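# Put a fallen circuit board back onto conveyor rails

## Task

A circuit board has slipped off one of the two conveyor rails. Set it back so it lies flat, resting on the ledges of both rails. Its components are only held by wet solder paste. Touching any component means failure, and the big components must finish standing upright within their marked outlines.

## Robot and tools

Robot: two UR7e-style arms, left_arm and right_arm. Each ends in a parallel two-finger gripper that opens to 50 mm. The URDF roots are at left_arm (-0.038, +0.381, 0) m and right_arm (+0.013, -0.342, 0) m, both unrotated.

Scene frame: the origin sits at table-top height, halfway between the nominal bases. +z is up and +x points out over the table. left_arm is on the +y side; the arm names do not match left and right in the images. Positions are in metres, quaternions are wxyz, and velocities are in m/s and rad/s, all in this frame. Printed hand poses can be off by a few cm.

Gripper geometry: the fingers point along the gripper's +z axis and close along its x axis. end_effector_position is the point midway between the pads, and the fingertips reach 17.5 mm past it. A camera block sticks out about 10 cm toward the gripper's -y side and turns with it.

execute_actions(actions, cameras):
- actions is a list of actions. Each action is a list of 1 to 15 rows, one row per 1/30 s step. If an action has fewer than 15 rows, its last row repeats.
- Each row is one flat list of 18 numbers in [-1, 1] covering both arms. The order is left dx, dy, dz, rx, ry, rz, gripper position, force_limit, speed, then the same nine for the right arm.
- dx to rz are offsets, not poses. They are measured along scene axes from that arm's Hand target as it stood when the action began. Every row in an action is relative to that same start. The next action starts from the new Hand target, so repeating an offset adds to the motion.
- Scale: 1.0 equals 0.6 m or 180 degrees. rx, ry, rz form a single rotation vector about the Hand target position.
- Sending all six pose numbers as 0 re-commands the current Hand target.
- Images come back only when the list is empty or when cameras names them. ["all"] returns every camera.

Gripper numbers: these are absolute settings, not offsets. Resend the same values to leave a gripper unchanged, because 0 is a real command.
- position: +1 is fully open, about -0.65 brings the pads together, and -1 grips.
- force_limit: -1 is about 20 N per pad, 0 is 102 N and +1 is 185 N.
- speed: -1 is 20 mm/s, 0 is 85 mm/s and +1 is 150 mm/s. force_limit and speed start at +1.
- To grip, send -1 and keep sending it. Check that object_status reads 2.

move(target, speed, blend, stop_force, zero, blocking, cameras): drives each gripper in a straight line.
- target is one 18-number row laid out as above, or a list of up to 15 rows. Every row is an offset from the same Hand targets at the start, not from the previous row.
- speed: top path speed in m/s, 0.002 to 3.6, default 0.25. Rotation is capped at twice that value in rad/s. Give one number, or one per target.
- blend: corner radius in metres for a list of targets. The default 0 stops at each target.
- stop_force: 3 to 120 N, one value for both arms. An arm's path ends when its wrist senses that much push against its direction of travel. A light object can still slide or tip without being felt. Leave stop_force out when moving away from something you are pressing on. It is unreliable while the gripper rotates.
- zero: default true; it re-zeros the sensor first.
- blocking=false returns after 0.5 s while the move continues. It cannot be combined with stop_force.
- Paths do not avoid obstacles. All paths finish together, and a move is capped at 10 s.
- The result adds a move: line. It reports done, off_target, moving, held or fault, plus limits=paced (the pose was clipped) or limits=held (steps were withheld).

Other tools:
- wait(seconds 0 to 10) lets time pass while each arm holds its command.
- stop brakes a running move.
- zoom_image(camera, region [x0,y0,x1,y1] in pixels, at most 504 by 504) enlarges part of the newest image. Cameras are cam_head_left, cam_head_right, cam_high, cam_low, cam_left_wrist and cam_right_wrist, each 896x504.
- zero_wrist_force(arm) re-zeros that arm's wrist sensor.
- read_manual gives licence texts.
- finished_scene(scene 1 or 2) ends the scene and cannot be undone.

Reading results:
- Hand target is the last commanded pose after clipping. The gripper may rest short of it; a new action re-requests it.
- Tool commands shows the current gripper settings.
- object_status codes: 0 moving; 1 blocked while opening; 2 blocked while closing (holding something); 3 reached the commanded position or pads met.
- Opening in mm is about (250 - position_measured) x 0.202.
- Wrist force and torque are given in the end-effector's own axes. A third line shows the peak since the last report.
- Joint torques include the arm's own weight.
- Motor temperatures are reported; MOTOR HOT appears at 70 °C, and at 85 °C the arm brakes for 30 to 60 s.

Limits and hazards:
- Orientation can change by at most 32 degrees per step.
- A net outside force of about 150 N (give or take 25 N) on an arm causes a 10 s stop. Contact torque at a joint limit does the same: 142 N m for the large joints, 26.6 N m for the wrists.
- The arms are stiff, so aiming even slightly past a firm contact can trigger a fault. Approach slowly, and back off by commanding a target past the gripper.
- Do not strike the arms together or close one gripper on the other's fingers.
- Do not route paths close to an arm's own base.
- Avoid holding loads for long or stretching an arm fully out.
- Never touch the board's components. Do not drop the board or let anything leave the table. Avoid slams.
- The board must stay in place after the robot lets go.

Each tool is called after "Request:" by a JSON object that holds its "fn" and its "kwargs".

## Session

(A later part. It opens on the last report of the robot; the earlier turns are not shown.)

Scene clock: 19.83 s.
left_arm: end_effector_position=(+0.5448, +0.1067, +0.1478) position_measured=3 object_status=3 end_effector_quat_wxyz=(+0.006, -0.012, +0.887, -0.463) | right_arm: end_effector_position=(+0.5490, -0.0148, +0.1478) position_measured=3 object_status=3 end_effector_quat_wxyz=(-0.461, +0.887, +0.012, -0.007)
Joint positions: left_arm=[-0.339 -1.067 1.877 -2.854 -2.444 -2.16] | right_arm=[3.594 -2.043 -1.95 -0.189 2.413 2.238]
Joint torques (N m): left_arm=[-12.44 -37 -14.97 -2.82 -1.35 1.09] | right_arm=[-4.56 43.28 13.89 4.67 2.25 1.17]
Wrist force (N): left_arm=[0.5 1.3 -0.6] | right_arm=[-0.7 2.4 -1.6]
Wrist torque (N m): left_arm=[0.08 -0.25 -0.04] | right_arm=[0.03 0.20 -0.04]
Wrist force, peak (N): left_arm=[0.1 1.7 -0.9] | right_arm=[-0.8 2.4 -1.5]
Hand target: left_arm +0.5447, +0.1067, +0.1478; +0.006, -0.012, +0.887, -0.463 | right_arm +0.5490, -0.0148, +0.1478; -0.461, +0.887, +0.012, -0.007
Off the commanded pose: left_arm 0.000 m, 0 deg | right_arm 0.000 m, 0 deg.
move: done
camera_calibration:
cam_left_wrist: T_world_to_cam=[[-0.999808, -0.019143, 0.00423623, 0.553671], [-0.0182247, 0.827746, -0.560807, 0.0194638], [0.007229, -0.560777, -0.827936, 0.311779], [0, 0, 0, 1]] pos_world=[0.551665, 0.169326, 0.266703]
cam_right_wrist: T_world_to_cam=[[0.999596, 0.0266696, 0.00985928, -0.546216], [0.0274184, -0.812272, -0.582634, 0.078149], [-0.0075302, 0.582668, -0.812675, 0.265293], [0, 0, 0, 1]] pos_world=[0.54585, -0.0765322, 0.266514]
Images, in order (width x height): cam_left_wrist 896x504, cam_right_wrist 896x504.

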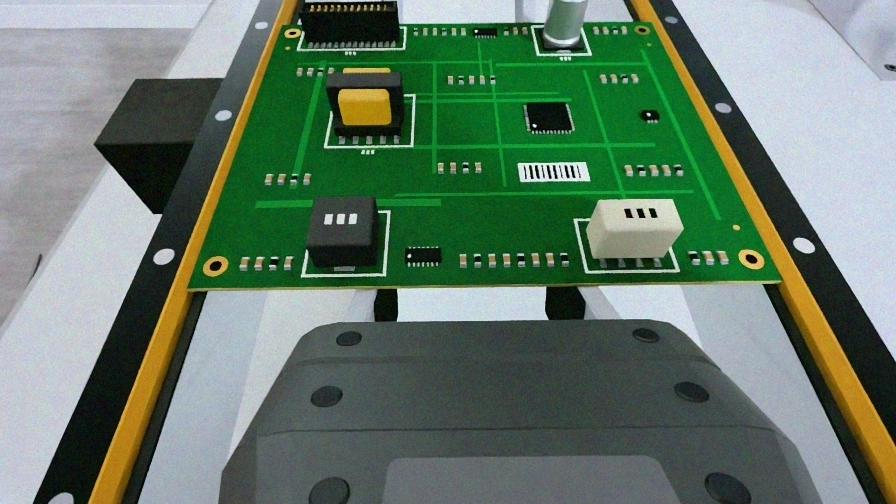

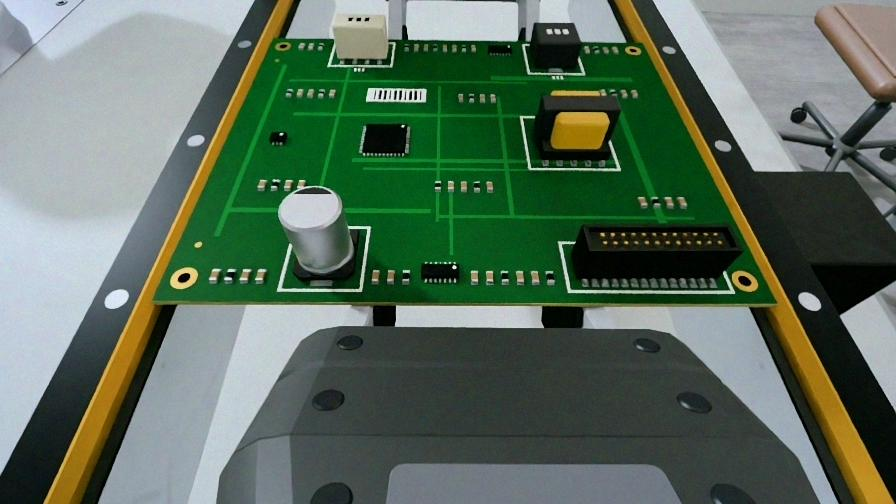

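Request:
{"fn": "move", "kwargs": {"target": [[0.0005,0,0,0,0,0,1,1,1,-0.0003,0,0,0,0,0,1,1,1],[0.0005,0,-0.016,0,0,0,1,1,1,-0.0003,0,-0.016,0,0,0,1,1,1]], "speed": 0.02, "cameras": ["cam_left_wrist","cam_right_wrist"]}}

Request:
{"fn": "zoom_image", "kwargs": {"camera": "cam_right_wrist", "region": [100, 200, 350, 330]}}

Request:
{"fn": "zoom_image", "kwargs": {"camera": "cam_right_wrist", "region": [600, 200, 850, 330]}}

Request:
{"fn": "zoom_image", "kwargs": {"camera": "cam_left_wrist", "region": [130, 200, 380, 330]}}

Request:
{"fn": "zoom_image", "kwargs": {"camera": "cam_left_wrist", "region": [600, 200, 850, 330]}}

Scene clock: 21.30 s.
left_arm: end_effector_position=(+0.5450, +0.1067, +0.1381) position_measured=3 object_status=3 end_effector_quat_wxyz=(+0.006, -0.012, +0.886, -0.463) | right_arm: end_effector_position=(+0.5488, -0.0149, +0.1381) position_measured=3 object_status=3 end_effector_quat_wxyz=(-0.461, +0.887, +0.012, -0.006)
Joint positions: left_arm=[-0.339 -1.049 1.881 -2.876 -2.444 -2.16] | right_arm=[3.594 -2.061 -1.956 -0.164 2.412 2.239]
Joint torques (N m): left_arm=[11.79 -46.25 -19.84 -1.05 -2.19 -0.21] | right_arm=[8.52 50.11 15.29 0.76 0.48 0.74]
Wrist force (N): left_arm=[0.1 0.4 -0.8] | right_arm=[-0.6 1.4 -1.7]
Wrist torque (N m): left_arm=[0.06 -0.22 -0.04] | right_arm=[-0.01 0.22 -0.02]
Wrist force, peak (N): left_arm=[0.6 1.6 -1.2] | right_arm=[-0.7 2.4 -1.7]
Hand target: left_arm +0.5450, +0.1067, +0.1382; +0.006, -0.012, +0.887, -0.463 | right_arm +0.5488, -0.0148, +0.1382; -0.461, +0.887, +0.012, -0.007
Off the commanded pose: left_arm 0.000 m, 0 deg | right_arm 0.000 m, 0 deg.
move: done
camera_calibration:
cam_left_wrist: T_world_to_cam=[[-0.999814, -0.01884, 0.00414767, 0.553887], [-0.0179242, 0.827754, -0.560806, 0.0138602], [0.00713231, -0.560775, -0.827937, 0.3038], [0, 0, 0, 1]] pos_world=[0.551866, 0.169326, 0.257003]
cam_right_wrist: T_world_to_cam=[[0.999599, 0.0265301, 0.00988171, -0.545839], [0.0273181, -0.812276, -0.582633, 0.0725594], [-0.00743062, 0.582669, -0.812675, 0.257354], [0, 0, 0, 1]] pos_world=[0.54555, -0.0765329, 0.256815]
Images, in order (width x height): cam_left_wrist 896x504, cam_right_wrist 896x504.

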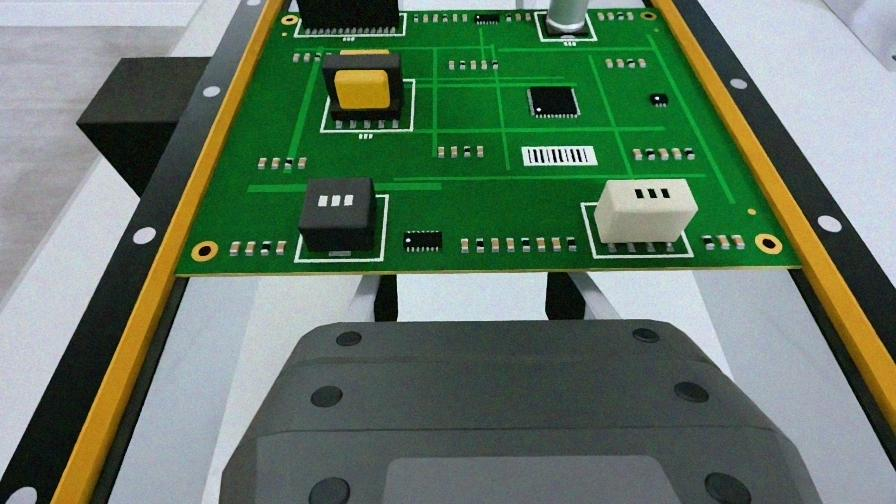

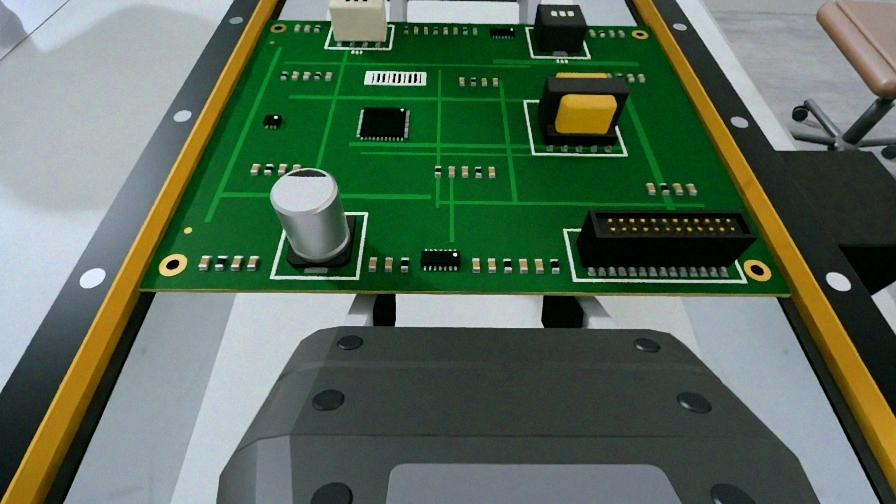

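Scaled by 2.016 from the camera's 896x504 image, which has a finer 1280x720 frame.

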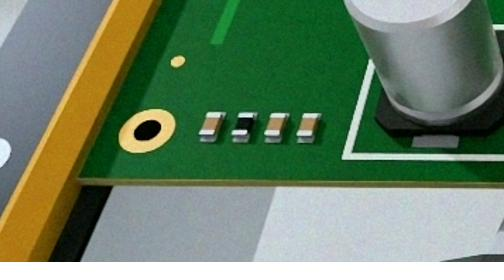

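Scaled by 2.016 from the camera's 896x504 image, which has a finer 1280x720 frame.

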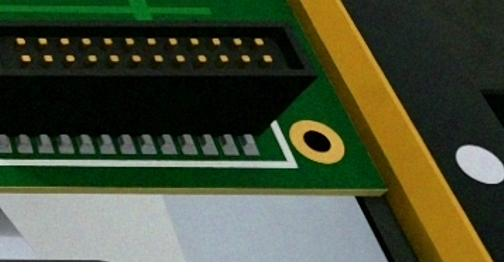

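Scaled by 2.016 from the camera's 896x504 image, which has a finer 1280x720 frame.

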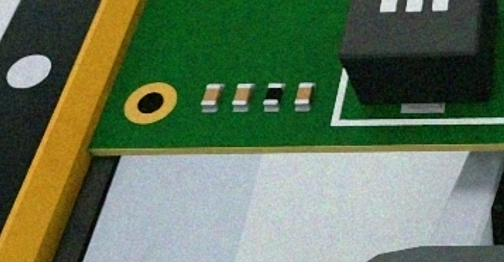

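Scaled by 2.016 from the camera's 896x504 image, which has a finer 1280x720 frame.

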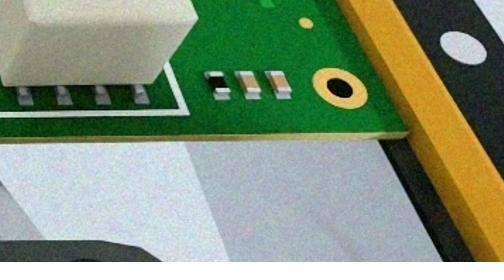

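Seated between the guides at all corners. Withdraw.

Request:
{"fn": "move", "kwargs": {"target": [[0,0,-0.016,0,0,0,1,1,1,0,0,-0.016,0,0,0,1,1,1],[-0.002,0.11,-0.016,0,0,0,1,1,1,0.002,-0.11,-0.016,0,0,0,1,1,1],[-0.002,0.16,0.14,0,0,0,1,1,1,0.002,-0.16,0.14,0,0,0,1,1,1]], "speed": [0.05,0.15,0.25], "blend": [0.002,0.01,0], "cameras": ["cam_left_wrist","cam_right_wrist"]}}

Request:
{"fn": "zoom_image", "kwargs": {"camera": "cam_right_wrist", "region": [270, 50, 630, 300]}}

Scene clock: 22.93 s.
left_arm: end_effector_position=(+0.5438, +0.2027, +0.2221) position_measured=3 object_status=3 end_effector_quat_wxyz=(+0.006, -0.012, +0.886, -0.463) end_effector_velocity=(-0.001, +0.000, +0.000) end_effector_angular_velocity=(+0.001, +0.004, +0.000) | right_arm: end_effector_position=(+0.5500, -0.1108, +0.2222) position_measured=3 object_status=3 end_effector_quat_wxyz=(-0.461, +0.887, +0.012, -0.006) end_effector_velocity=(+0.000, +0.000, +0.000) end_effector_angular_velocity=(-0.001, +0.004, +0.000)
Joint positions: left_arm=[-0.174 -1.233 1.83 -2.446 -2.505 -1.912] | right_arm=[3.425 -1.852 -1.928 -0.586 2.485 1.999]
Joint velocities: left_arm=[0 -0.001 -0.001 0.006 0 0] | right_arm=[-0.001 0.001 0 -0.005 0 0]
Joint torques (N m): left_arm=[-11.71 -41.27 -26.64 -0.74 -0.51 -0.27] | right_arm=[4.22 47.39 18.3 0.64 0.37 2.25]
Wrist force (N): left_arm=[0.2 0.1 -0.6] | right_arm=[-0.5 1.2 -1.5]
Wrist torque (N m): left_arm=[0.02 -0.23 0.00] | right_arm=[-0.04 0.20 -0.07]
Wrist force, peak (N): left_arm=[0.3 4.7 0.5] | right_arm=[-0.5 4.7 -0.7]
Hand target: left_arm +0.5438, +0.2027, +0.2222; +0.006, -0.012, +0.887, -0.463 | right_arm +0.5500, -0.1108, +0.2222; -0.461, +0.887, +0.012, -0.007
Off the commanded pose: left_arm 0.000 m, 0 deg | right_arm 0.000 m, 0 deg.
move: done
camera_calibration:
cam_left_wrist: T_world_to_cam=[[-0.99981, -0.0190612, 0.00417949, 0.554294], [-0.0181252, 0.827748, -0.560807, -0.0184303], [0.00723009, -0.560776, -0.827936, 0.427274], [0, 0, 0, 1]] pos_world=[0.550765, 0.265426, 0.341103]
cam_right_wrist: T_world_to_cam=[[0.9996, 0.026469, 0.0099637, -0.545461], [0.0273157, -0.812231, -0.582697, 0.0435756], [-0.00733057, 0.582736, -0.812629, 0.381587], [0, 0, 0, 1]] pos_world=[0.54685, -0.172533, 0.340915]
Images, in order (width x height): cam_left_wrist 896x504, cam_right_wrist 896x504.

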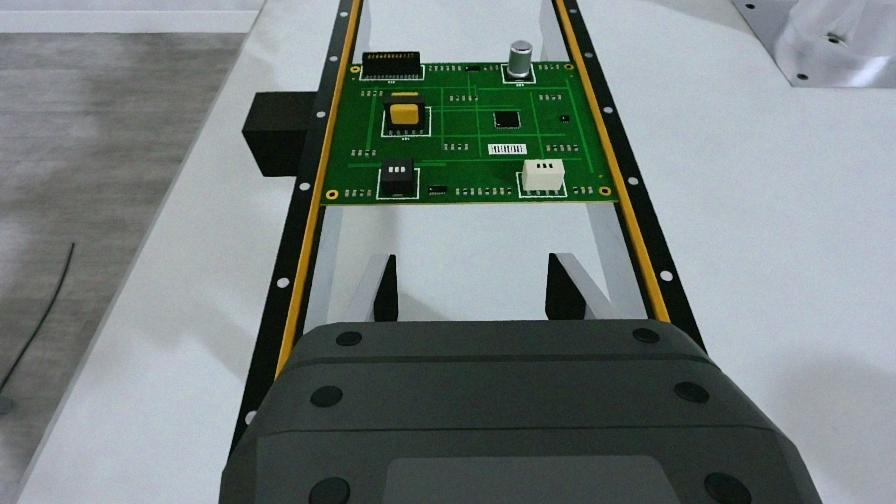

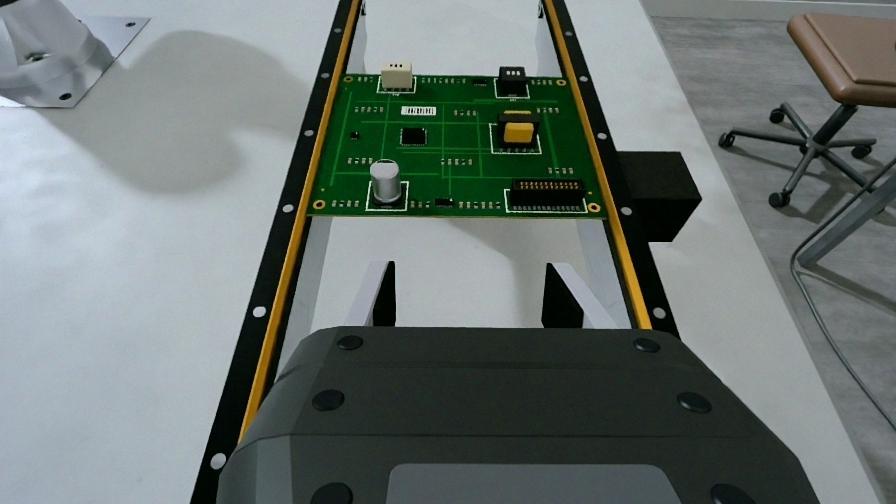

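Scaled by 1.400 from the camera's 896x504 image, which has a finer 1280x720 frame.

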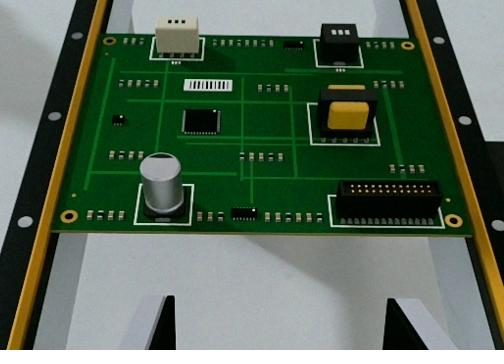

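Request:
{"fn": "finished_scene", "kwargs": {"scene": 2}}

The scene is finished: the task was done.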